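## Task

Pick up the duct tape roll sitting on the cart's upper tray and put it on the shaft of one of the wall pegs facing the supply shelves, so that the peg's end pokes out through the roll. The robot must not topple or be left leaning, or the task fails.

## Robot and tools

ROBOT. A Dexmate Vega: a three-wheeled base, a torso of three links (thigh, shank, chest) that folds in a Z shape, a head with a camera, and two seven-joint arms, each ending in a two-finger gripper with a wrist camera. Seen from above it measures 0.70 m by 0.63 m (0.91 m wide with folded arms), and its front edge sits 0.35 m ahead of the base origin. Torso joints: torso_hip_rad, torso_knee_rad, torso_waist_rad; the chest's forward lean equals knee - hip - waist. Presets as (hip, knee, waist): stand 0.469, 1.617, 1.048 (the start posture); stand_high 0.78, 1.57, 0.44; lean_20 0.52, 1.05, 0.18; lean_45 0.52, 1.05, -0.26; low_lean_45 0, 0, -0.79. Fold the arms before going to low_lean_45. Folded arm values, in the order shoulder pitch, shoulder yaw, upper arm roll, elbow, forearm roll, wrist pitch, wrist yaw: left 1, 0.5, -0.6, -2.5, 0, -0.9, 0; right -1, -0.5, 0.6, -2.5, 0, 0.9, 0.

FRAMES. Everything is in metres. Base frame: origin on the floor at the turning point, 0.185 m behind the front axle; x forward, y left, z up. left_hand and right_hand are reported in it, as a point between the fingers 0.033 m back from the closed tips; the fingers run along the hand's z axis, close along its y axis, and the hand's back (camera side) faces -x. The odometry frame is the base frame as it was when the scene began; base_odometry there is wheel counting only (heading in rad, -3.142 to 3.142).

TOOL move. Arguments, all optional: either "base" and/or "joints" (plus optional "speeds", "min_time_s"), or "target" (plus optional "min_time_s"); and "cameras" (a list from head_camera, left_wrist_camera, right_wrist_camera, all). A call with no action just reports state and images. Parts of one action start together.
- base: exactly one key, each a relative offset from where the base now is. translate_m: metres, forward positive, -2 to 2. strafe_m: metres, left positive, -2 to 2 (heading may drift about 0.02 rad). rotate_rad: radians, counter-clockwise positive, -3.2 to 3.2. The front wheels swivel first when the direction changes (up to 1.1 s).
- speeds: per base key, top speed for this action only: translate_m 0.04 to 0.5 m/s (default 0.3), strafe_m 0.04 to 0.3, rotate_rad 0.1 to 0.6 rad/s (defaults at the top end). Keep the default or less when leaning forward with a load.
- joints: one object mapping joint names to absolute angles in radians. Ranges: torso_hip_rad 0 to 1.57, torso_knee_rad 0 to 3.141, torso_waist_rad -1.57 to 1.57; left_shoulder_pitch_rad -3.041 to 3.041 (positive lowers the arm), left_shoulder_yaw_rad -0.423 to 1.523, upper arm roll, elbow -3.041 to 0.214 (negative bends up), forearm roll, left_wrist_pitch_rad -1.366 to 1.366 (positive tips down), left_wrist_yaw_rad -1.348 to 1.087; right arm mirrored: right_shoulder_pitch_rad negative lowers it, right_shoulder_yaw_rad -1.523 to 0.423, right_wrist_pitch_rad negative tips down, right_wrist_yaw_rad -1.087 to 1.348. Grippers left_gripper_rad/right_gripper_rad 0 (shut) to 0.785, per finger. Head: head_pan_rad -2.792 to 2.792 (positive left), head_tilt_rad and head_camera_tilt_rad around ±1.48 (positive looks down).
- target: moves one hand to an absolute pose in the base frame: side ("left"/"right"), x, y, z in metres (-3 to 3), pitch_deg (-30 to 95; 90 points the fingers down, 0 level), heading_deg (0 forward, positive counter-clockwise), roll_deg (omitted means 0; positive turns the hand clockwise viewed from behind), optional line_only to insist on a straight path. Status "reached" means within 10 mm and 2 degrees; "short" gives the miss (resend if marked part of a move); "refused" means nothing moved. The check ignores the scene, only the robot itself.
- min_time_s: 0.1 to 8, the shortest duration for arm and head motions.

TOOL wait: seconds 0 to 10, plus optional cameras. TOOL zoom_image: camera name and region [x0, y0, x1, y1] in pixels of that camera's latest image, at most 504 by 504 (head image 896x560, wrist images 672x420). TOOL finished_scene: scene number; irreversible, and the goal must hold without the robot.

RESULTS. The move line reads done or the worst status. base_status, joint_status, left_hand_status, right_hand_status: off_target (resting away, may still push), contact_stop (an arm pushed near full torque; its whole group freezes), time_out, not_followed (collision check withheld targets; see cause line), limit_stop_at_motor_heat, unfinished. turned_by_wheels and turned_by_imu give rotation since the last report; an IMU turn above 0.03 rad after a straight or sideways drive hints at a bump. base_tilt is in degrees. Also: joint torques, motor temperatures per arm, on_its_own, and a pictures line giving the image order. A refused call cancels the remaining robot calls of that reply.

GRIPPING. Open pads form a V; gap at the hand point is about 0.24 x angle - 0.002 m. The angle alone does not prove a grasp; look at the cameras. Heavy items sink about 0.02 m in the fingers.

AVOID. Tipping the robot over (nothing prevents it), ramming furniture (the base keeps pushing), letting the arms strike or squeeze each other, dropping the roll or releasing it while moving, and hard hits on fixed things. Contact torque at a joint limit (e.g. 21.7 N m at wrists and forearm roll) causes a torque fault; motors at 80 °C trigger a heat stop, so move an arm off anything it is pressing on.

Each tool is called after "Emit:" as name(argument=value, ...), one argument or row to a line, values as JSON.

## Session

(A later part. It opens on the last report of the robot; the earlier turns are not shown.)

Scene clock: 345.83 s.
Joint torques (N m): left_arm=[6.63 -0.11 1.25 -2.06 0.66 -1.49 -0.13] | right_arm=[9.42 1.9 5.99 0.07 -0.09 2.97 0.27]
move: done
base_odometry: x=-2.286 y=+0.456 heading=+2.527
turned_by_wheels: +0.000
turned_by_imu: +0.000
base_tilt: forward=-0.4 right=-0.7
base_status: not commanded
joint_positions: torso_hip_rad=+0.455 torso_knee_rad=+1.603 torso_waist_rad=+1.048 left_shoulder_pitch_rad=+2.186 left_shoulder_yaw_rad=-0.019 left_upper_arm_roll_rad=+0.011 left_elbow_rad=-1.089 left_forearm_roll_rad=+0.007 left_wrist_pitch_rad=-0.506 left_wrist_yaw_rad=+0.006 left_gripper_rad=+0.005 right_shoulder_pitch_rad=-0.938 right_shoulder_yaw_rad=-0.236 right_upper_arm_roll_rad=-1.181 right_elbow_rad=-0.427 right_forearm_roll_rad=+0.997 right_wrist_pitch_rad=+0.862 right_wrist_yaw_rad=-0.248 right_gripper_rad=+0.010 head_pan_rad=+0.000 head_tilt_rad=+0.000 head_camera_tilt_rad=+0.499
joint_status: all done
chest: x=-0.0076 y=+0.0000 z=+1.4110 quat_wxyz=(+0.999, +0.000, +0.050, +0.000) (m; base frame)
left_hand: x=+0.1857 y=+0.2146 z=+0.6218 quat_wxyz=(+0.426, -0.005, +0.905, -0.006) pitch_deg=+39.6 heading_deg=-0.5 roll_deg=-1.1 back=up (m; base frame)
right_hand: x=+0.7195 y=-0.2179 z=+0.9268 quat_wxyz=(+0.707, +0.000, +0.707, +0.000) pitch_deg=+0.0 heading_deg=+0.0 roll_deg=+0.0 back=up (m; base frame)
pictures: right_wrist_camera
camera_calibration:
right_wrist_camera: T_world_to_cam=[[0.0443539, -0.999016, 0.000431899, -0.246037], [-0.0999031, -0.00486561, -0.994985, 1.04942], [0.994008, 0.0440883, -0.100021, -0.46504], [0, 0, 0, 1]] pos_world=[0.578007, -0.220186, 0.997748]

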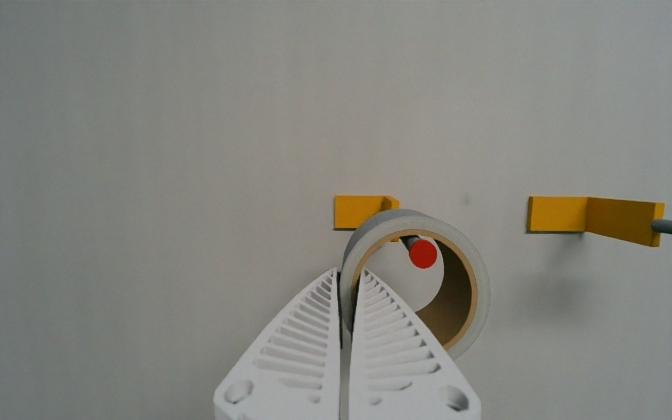

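Emit:
move(
  joints={"right_gripper_rad":0.15},
  min_time_s=2,
  cameras=["head_camera","right_wrist_camera"],
)

Emit:
zoom_image(
  camera="right_wrist_camera",
  region=[280, 170, 580, 370],
)

Scene clock: 352.77 s.
Joint torques (N m): left_arm=[8.44 -0.54 -0.82 -2.34 -0.18 -1.68 0.57] | right_arm=[8.58 2.03 5.57 -0.31 0.1 2.69 0.04]
move: done
base_odometry: x=-2.286 y=+0.456 heading=+2.527
turned_by_wheels: +0.000
turned_by_imu: +0.000
base_tilt: forward=-0.5 right=-0.7
base_status: not commanded
joint_positions: torso_hip_rad=+0.455 torso_knee_rad=+1.603 torso_waist_rad=+1.048 left_shoulder_pitch_rad=+2.186 left_shoulder_yaw_rad=-0.019 left_upper_arm_roll_rad=+0.011 left_elbow_rad=-1.089 left_forearm_roll_rad=+0.007 left_wrist_pitch_rad=-0.506 left_wrist_yaw_rad=+0.006 left_gripper_rad=+0.005 right_shoulder_pitch_rad=-0.938 right_shoulder_yaw_rad=-0.236 right_upper_arm_roll_rad=-1.181 right_elbow_rad=-0.427 right_forearm_roll_rad=+0.997 right_wrist_pitch_rad=+0.862 right_wrist_yaw_rad=-0.248 right_gripper_rad=+0.150 head_pan_rad=+0.000 head_tilt_rad=+0.000 head_camera_tilt_rad=+0.499
joint_status: all done
chest: x=-0.0076 y=+0.0000 z=+1.4110 quat_wxyz=(+0.999, +0.000, +0.050, +0.000) (m; base frame)
left_hand: x=+0.1857 y=+0.2146 z=+0.6218 quat_wxyz=(+0.426, -0.005, +0.905, -0.006) pitch_deg=+39.6 heading_deg=-0.5 roll_deg=-1.1 back=up (m; base frame)
right_hand: x=+0.7195 y=-0.2179 z=+0.9268 quat_wxyz=(+0.707, +0.000, +0.707, +0.000) pitch_deg=+0.0 heading_deg=+0.0 roll_deg=+0.0 back=up (m; base frame)
pictures: head_camera, right_wrist_camera
camera_calibration:
head_camera: T_world_to_cam=[[-0.000270198, -0.999255, 0.0385945, -0.0331627], [-0.592831, -0.0309211, -0.804733, 1.18241], [0.805327, -0.0230974, -0.592381, 0.899219], [0, 0, 0, 1]] pos_world=[-0.0232057, 0.024193, 1.48548]
right_wrist_camera: T_world_to_cam=[[0.044344, -0.999016, 0.000336852, -0.245936], [-0.0998086, -0.00476576, -0.994995, 1.04949], [0.994018, 0.0440884, -0.0999217, -0.465135], [0, 0, 0, 1]] pos_world=[0.578007, -0.220185, 0.997847]

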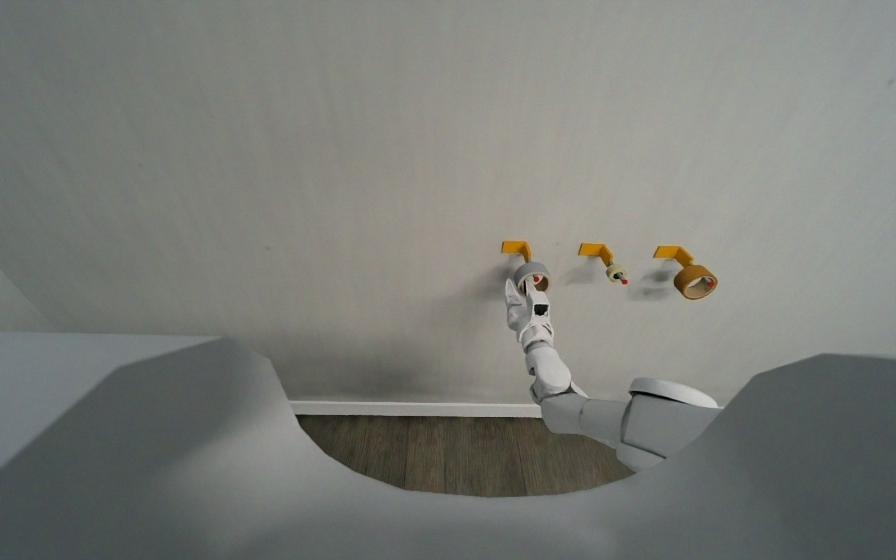

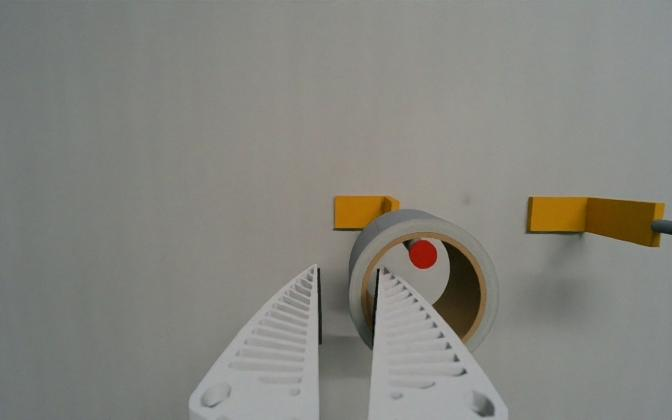

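Scaled by 1.680 from the camera's 672x420 image, which has a finer 960x600 frame.

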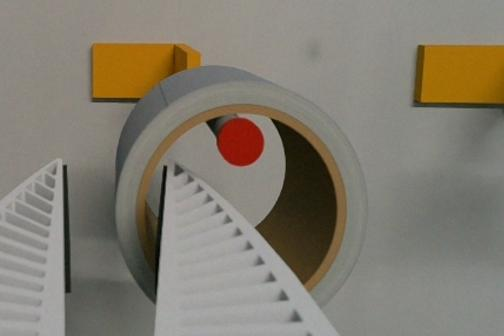

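Emit:
move(
  target={"side":"right","x":0.6,"y":-0.218,"z":0.922,"pitch_deg":0,"heading_deg":0,"line_only":true},
  cameras=["head_camera","right_wrist_camera"],
)

Emit:
zoom_image(
  camera="head_camera",
  region=[450, 210, 630, 340],
)

Emit:
zoom_image(
  camera="right_wrist_camera",
  region=[280, 150, 580, 350],
)

Scene clock: 362.90 s.
Joint torques (N m): left_arm=[7.9 -1.24 4.65 -1.08 0.41 -0.38 0.34] | right_arm=[2.38 -5.55 1 -4.18 -0.75 2.78 0.01]
move: done
base_odometry: x=-2.286 y=+0.456 heading=+2.527
turned_by_wheels: +0.000
turned_by_imu: -0.001
base_tilt: forward=-0.6 right=-0.8
base_status: not commanded
joint_positions: torso_hip_rad=+0.455 torso_knee_rad=+1.603 torso_waist_rad=+1.048 left_shoulder_pitch_rad=+2.186 left_shoulder_yaw_rad=-0.019 left_upper_arm_roll_rad=+0.011 left_elbow_rad=-1.089 left_forearm_roll_rad=+0.007 left_wrist_pitch_rad=-0.506 left_wrist_yaw_rad=+0.006 left_gripper_rad=+0.005 right_shoulder_pitch_rad=-1.141 right_shoulder_yaw_rad=-0.676 right_upper_arm_roll_rad=-1.324 right_elbow_rad=-1.197 right_forearm_roll_rad=+0.735 right_wrist_pitch_rad=+0.818 right_wrist_yaw_rad=-0.771 right_gripper_rad=+0.150 head_pan_rad=+0.000 head_tilt_rad=+0.000 head_camera_tilt_rad=+0.499
joint_status: not commanded
chest: x=-0.0076 y=+0.0000 z=+1.4110 quat_wxyz=(+0.999, +0.000, +0.050, +0.000) (m; base frame)
left_hand: x=+0.1857 y=+0.2146 z=+0.6218 quat_wxyz=(+0.426, -0.005, +0.905, -0.006) pitch_deg=+39.6 heading_deg=-0.5 roll_deg=-1.1 back=up (m; base frame)
right_hand: x=+0.6013 y=-0.2181 z=+0.9223 quat_wxyz=(+0.707, +0.000, +0.707, +0.000) pitch_deg=+0.0 heading_deg=+0.0 roll_deg=+0.0 back=up (m; base frame)
right_hand_status: reached (straight line, planned for 2.8 s): 1 mm and 0.0 deg off.
pictures: head_camera, right_wrist_camera
camera_calibration:
head_camera: T_world_to_cam=[[-0.000270198, -0.999255, 0.0385945, -0.0331627], [-0.592831, -0.0309211, -0.804733, 1.18241], [0.805327, -0.0230974, -0.592381, 0.899219], [0, 0, 0, 1]] pos_world=[-0.0232057, 0.024193, 1.48548]
right_wrist_camera: T_world_to_cam=[[0.0438444, -0.999038, 0.000401711, -0.24063], [-0.0995035, -0.00476697, -0.995026, 1.03301], [0.994071, 0.0435864, -0.0996168, -0.348536], [0, 0, 0, 1]] pos_world=[0.459807, -0.220283, 0.993245]

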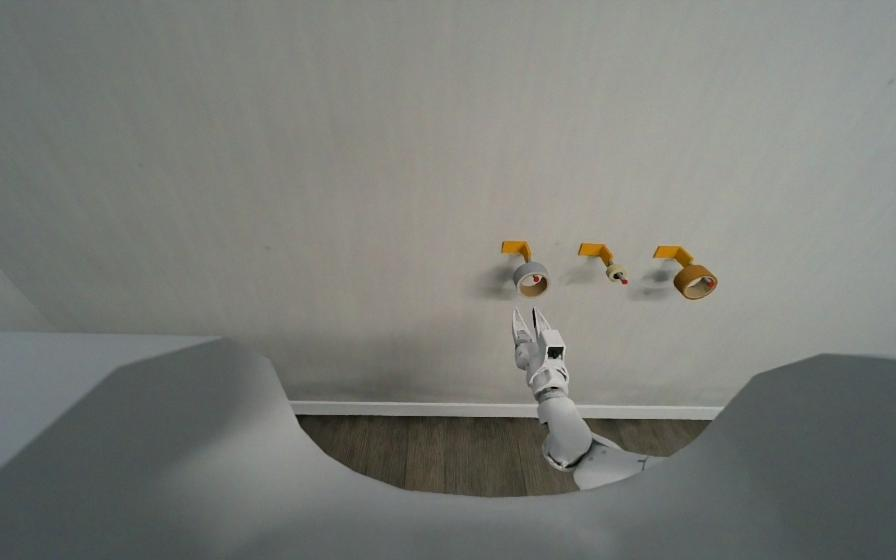

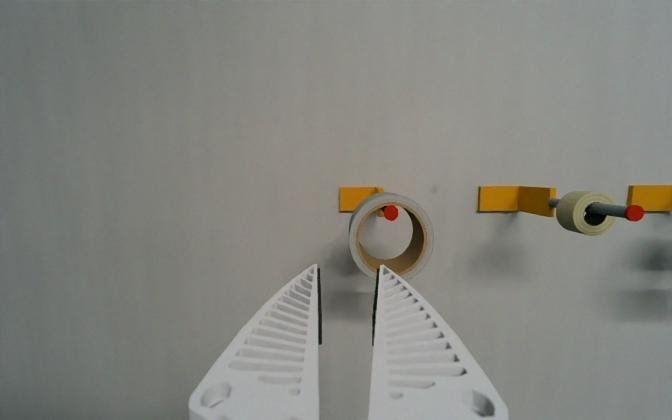

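Scaled by 2.800 from the camera's 896x560 image, which has a finer 960x600 frame.

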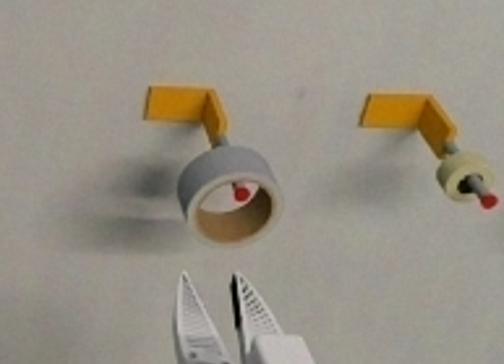

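Scaled by 1.680 from the camera's 672x420 image, which has a finer 960x600 frame.

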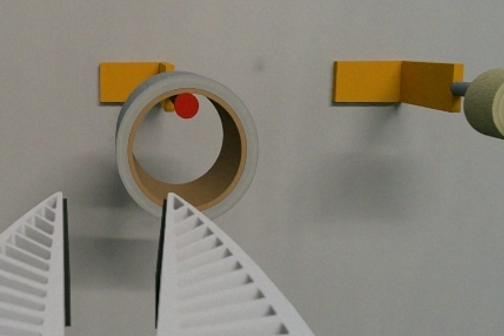

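Emit:
move(
  target={"side":"right","x":0.5,"y":-0.05,"z":0.92,"pitch_deg":0,"heading_deg":-40},
  cameras=["head_camera","right_wrist_camera"],
)

Emit:
zoom_image(
  camera="right_wrist_camera",
  region=[220, 120, 470, 290],
)

Scene clock: 373.80 s.
Joint torques (N m): left_arm=[6.49 0.94 1.52 -3.28 0.11 -1.41 0.18] | right_arm=[2.92 -4.77 1.2 -3.1 -1.16 2.17 -0.25]
move: refused
base_odometry: x=-2.286 y=+0.456 heading=+2.527
turned_by_wheels: +0.000
turned_by_imu: -0.001
base_tilt: forward=-0.7 right=-0.8
base_status: not commanded
joint_positions: torso_hip_rad=+0.455 torso_knee_rad=+1.603 torso_waist_rad=+1.048 left_shoulder_pitch_rad=+2.186 left_shoulder_yaw_rad=-0.019 left_upper_arm_roll_rad=+0.011 left_elbow_rad=-1.089 left_forearm_roll_rad=+0.007 left_wrist_pitch_rad=-0.506 left_wrist_yaw_rad=+0.006 left_gripper_rad=+0.005 right_shoulder_pitch_rad=-1.142 right_shoulder_yaw_rad=-0.678 right_upper_arm_roll_rad=-1.325 right_elbow_rad=-1.201 right_forearm_roll_rad=+0.733 right_wrist_pitch_rad=+0.819 right_wrist_yaw_rad=-0.774 right_gripper_rad=+0.150 head_pan_rad=+0.000 head_tilt_rad=+0.000 head_camera_tilt_rad=+0.499
joint_status: not commanded
chest: x=-0.0076 y=+0.0000 z=+1.4110 quat_wxyz=(+0.999, +0.000, +0.050, +0.000) (m; base frame)
left_hand: x=+0.1857 y=+0.2146 z=+0.6218 quat_wxyz=(+0.426, -0.005, +0.905, -0.006) pitch_deg=+39.6 heading_deg=-0.5 roll_deg=-1.1 back=up (m; base frame)
right_hand: x=+0.6003 y=-0.2181 z=+0.9223 quat_wxyz=(+0.707, +0.000, +0.707, +0.000) pitch_deg=+0.0 heading_deg=+0.0 roll_deg=+0.0 back=up (m; base frame)
right_hand_status: refused: no posture of the arm gets there (right_shoulder_yaw_rad at its limit): the closest leaves the hand 6.3 cm and 16 deg from the pose. Nothing moved.
pictures: head_camera, right_wrist_camera
camera_calibration:
head_camera: T_world_to_cam=[[-0.000270198, -0.999255, 0.0385945, -0.0331627], [-0.592831, -0.0309211, -0.804733, 1.18241], [0.805327, -0.0230974, -0.592381, 0.899219], [0, 0, 0, 1]] pos_world=[-0.0232057, 0.024193, 1.48548]
right_wrist_camera: T_world_to_cam=[[0.0438131, -0.99904, 0.0000993276, -0.240266], [-0.0996159, -0.00446761, -0.995016, 1.03301], [0.994061, 0.0435849, -0.099716, -0.34734], [0, 0, 0, 1]] pos_world=[0.458707, -0.220282, 0.993246]

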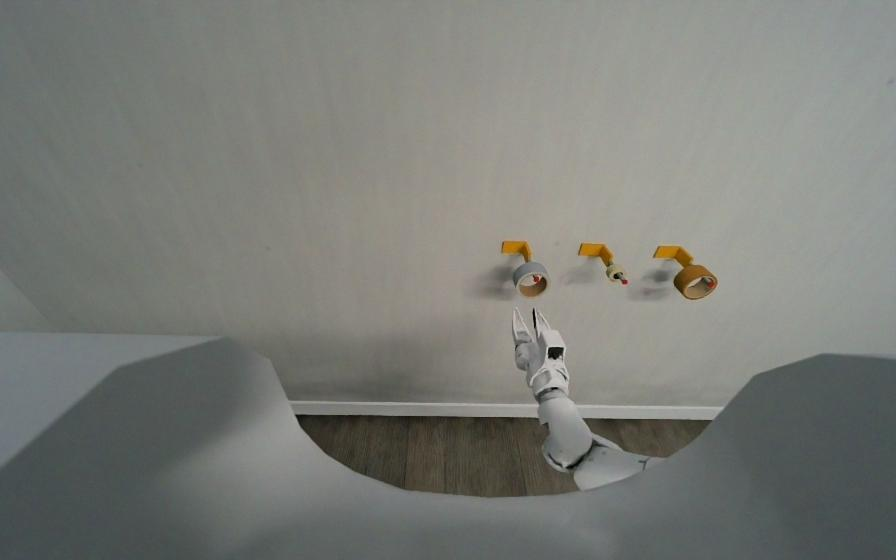

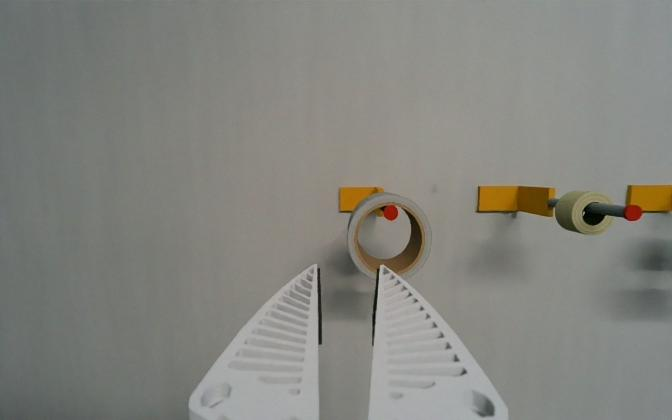

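Scaled by 2.016 from the camera's 672x420 image, which has a finer 960x600 frame.

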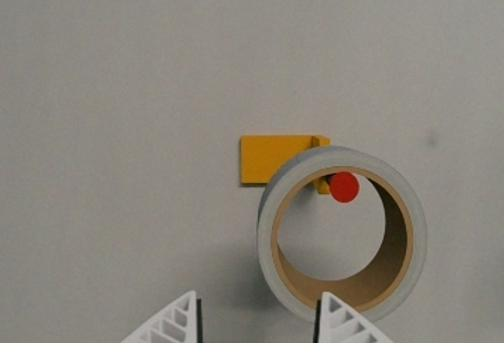

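Emit:
move(
  joints={"right_gripper_rad":0.0},
)

Emit:
move(
  target={"side":"right","x":0.697,"y":-0.222,"z":0.94,"pitch_deg":0,"heading_deg":0,"line_only":true},
  min_time_s=4,
  cameras=["head_camera","right_wrist_camera"],
)

Emit:
move(
  target={"side":"right","x":0.55,"y":-0.222,"z":0.92,"pitch_deg":0,"heading_deg":0,"line_only":true},
  cameras=["head_camera","right_wrist_camera"],
)

Emit:
zoom_image(
  camera="head_camera",
  region=[450, 210, 630, 340],
)

Emit:
zoom_image(
  camera="right_wrist_camera",
  region=[260, 130, 460, 270],
)

Scene clock: 382.87 s.
Joint torques (N m): left_arm=[6.07 0.49 1.04 -2.57 0.46 -0.36 0.14] | right_arm=[1.27 -4.59 1.29 -3.82 -1.1 1.78 -0.31]
move: done
base_odometry: x=-2.286 y=+0.456 heading=+2.527
turned_by_wheels: +0.000
turned_by_imu: +0.000
base_tilt: forward=-0.6 right=-0.8
base_status: not commanded
joint_positions: torso_hip_rad=+0.455 torso_knee_rad=+1.603 torso_waist_rad=+1.048 left_shoulder_pitch_rad=+2.186 left_shoulder_yaw_rad=-0.019 left_upper_arm_roll_rad=+0.011 left_elbow_rad=-1.089 left_forearm_roll_rad=+0.007 left_wrist_pitch_rad=-0.506 left_wrist_yaw_rad=+0.006 left_gripper_rad=+0.005 right_shoulder_pitch_rad=-1.142 right_shoulder_yaw_rad=-0.678 right_upper_arm_roll_rad=-1.325 right_elbow_rad=-1.201 right_forearm_roll_rad=+0.733 right_wrist_pitch_rad=+0.819 right_wrist_yaw_rad=-0.774 right_gripper_rad=+0.000 head_pan_rad=+0.000 head_tilt_rad=+0.000 head_camera_tilt_rad=+0.499
joint_status: all done
chest: x=-0.0076 y=+0.0000 z=+1.4110 quat_wxyz=(+0.999, +0.000, +0.050, +0.000) (m; base frame)
left_hand: x=+0.1857 y=+0.2146 z=+0.6218 quat_wxyz=(+0.426, -0.005, +0.905, -0.006) pitch_deg=+39.6 heading_deg=-0.5 roll_deg=-1.1 back=up (m; base frame)
right_hand: x=+0.6003 y=-0.2181 z=+0.9223 quat_wxyz=(+0.707, +0.000, +0.707, +0.000) pitch_deg=+0.0 heading_deg=+0.0 roll_deg=+0.0 back=up (m; base frame)
pictures: none

Scene clock: 387.43 s.
Joint torques (N m): left_arm=[7.24 -0.79 1.88 -1.42 0.74 -1.05 -0.18] | right_arm=[28.29 1.02 7.47 -0.28 -0.03 2.94 0.06]
move: done
base_odometry: x=-2.286 y=+0.456 heading=+2.527
turned_by_wheels: +0.000
turned_by_imu: +0.000
base_tilt: forward=-0.7 right=-0.8
base_status: not commanded
joint_positions: torso_hip_rad=+0.455 torso_knee_rad=+1.603 torso_waist_rad=+1.048 left_shoulder_pitch_rad=+2.186 left_shoulder_yaw_rad=-0.019 left_upper_arm_roll_rad=+0.011 left_elbow_rad=-1.089 left_forearm_roll_rad=+0.007 left_wrist_pitch_rad=-0.506 left_wrist_yaw_rad=+0.006 left_gripper_rad=+0.005 right_shoulder_pitch_rad=-0.989 right_shoulder_yaw_rad=-0.506 right_upper_arm_roll_rad=-1.272 right_elbow_rad=-0.901 right_forearm_roll_rad=+0.916 right_wrist_pitch_rad=+0.770 right_wrist_yaw_rad=-0.516 right_gripper_rad=+0.000 head_pan_rad=+0.000 head_tilt_rad=+0.000 head_camera_tilt_rad=+0.499
joint_status: not commanded
chest: x=-0.0076 y=+0.0000 z=+1.4110 quat_wxyz=(+0.999, +0.000, +0.050, +0.000) (m; base frame)
left_hand: x=+0.1857 y=+0.2146 z=+0.6218 quat_wxyz=(+0.426, -0.005, +0.905, -0.006) pitch_deg=+39.6 heading_deg=-0.5 roll_deg=-1.1 back=up (m; base frame)
right_hand: x=+0.6957 y=-0.2218 z=+0.9394 quat_wxyz=(+0.707, +0.000, +0.707, +0.000) pitch_deg=+0.0 heading_deg=+0.0 roll_deg=+0.0 back=up (m; base frame)
right_hand_status: reached (straight line, planned for 4.0 s): 1 mm and 0.0 deg off.
pictures: head_camera, right_wrist_camera
camera_calibration:
head_camera: T_world_to_cam=[[-0.000270198, -0.999255, 0.0385945, -0.0331627], [-0.592831, -0.0309211, -0.804733, 1.18241], [0.805327, -0.0230974, -0.592381, 0.899219], [0, 0, 0, 1]] pos_world=[-0.0232057, 0.024193, 1.48548]
right_wrist_camera: T_world_to_cam=[[0.0443513, -0.999016, 0.000405095, -0.248854], [-0.100498, -0.00486502, -0.994925, 1.06003], [0.993948, 0.0440855, -0.100614, -0.439297], [0, 0, 0, 1]] pos_world=[0.554206, -0.224085, 1.01055]

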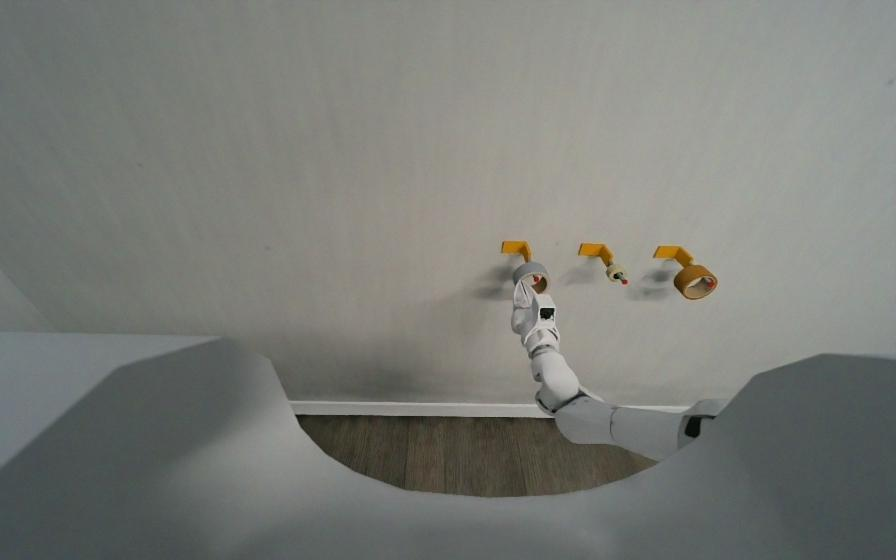

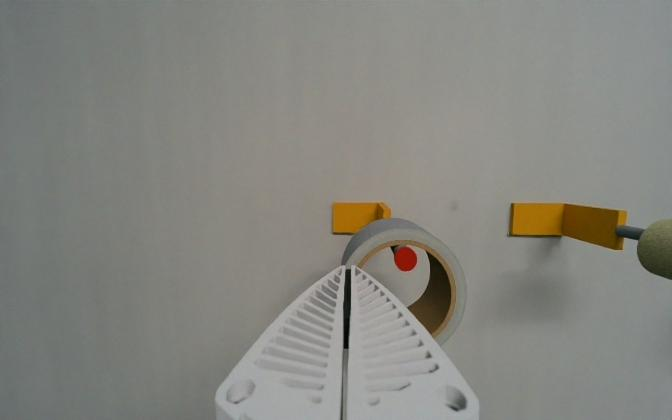

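Scene clock: 390.47 s.
Joint torques (N m): left_arm=[5.98 1.83 -0.45 -1.07 0.88 -1.51 -0.43] | right_arm=[-0.03 -5.86 0.07 -4.34 -1.09 1.72 -0.22]
move: done
base_odometry: x=-2.286 y=+0.456 heading=+2.527
turned_by_wheels: +0.000
turned_by_imu: +0.000
base_tilt: forward=-0.5 right=-0.8
base_status: not commanded
joint_positions: torso_hip_rad=+0.455 torso_knee_rad=+1.603 torso_waist_rad=+1.048 left_shoulder_pitch_rad=+2.186 left_shoulder_yaw_rad=-0.019 left_upper_arm_roll_rad=+0.011 left_elbow_rad=-1.089 left_forearm_roll_rad=+0.007 left_wrist_pitch_rad=-0.506 left_wrist_yaw_rad=+0.006 left_gripper_rad=+0.005 right_shoulder_pitch_rad=-1.208 right_shoulder_yaw_rad=-0.763 right_upper_arm_roll_rad=-1.356 right_elbow_rad=-1.326 right_forearm_roll_rad=+0.638 right_wrist_pitch_rad=+0.845 right_wrist_yaw_rad=-0.895 right_gripper_rad=+0.000 head_pan_rad=+0.000 head_tilt_rad=+0.000 head_camera_tilt_rad=+0.499
joint_status: not commanded
chest: x=-0.0076 y=+0.0000 z=+1.4110 quat_wxyz=(+0.999, +0.000, +0.050, +0.000) (m; base frame)
left_hand: x=+0.1857 y=+0.2146 z=+0.6218 quat_wxyz=(+0.426, -0.005, +0.905, -0.006) pitch_deg=+39.6 heading_deg=-0.5 roll_deg=-1.1 back=up (m; base frame)
right_hand: x=+0.5521 y=-0.2221 z=+0.9203 quat_wxyz=(+0.707, +0.000, +0.707, +0.000) pitch_deg=+0.0 heading_deg=+0.0 roll_deg=+0.0 back=up (m; base frame)
right_hand_status: reached (straight line, planned for 1.7 s): 2 mm and 0.0 deg off.
pictures: head_camera, right_wrist_camera
camera_calibration:
head_camera: T_world_to_cam=[[-0.000270198, -0.999255, 0.0385945, -0.0331627], [-0.592831, -0.0309211, -0.804733, 1.18241], [0.805327, -0.0230974, -0.592381, 0.899219], [0, 0, 0, 1]] pos_world=[-0.0232057, 0.024193, 1.48548]
right_wrist_camera: T_world_to_cam=[[0.0438654, -0.999037, 0.000604788, -0.242674], [-0.0994944, -0.00497093, -0.995026, 1.02604], [0.994071, 0.0435871, -0.0996167, -0.299553], [0, 0, 0, 1]] pos_world=[0.410507, -0.224283, 0.991245]

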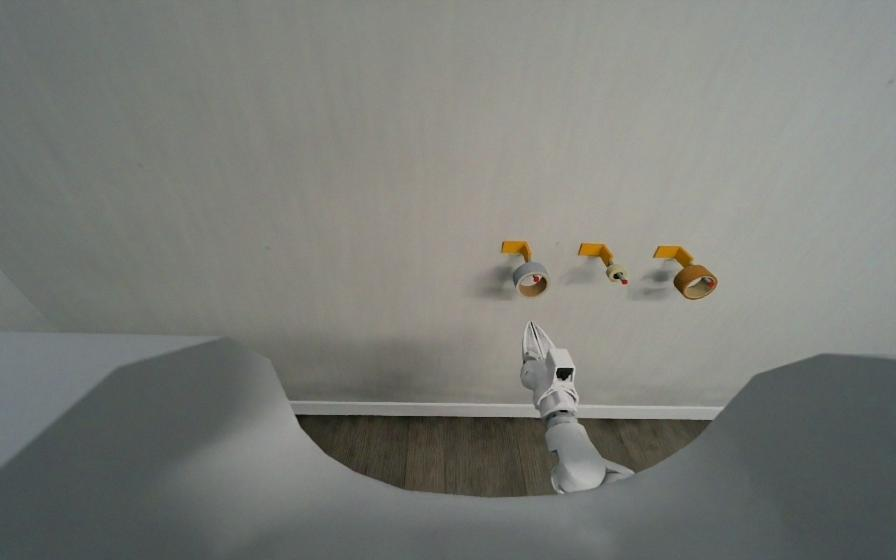

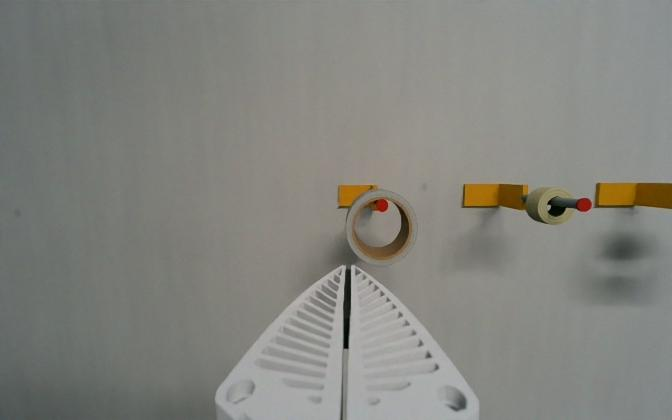

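Scaled by 2.800 from the camera's 896x560 image, which has a finer 960x600 frame.

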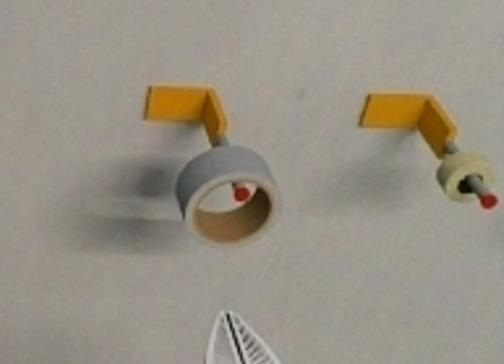

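Scaled by 2.520 from the camera's 672x420 image, which has a finer 960x600 frame.

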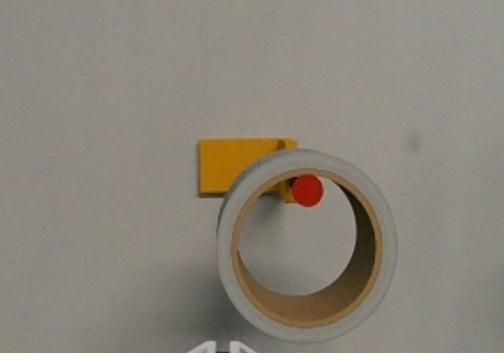

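Emit:
finished_scene(
  scene=2,
)

The scene is finished: the task was done.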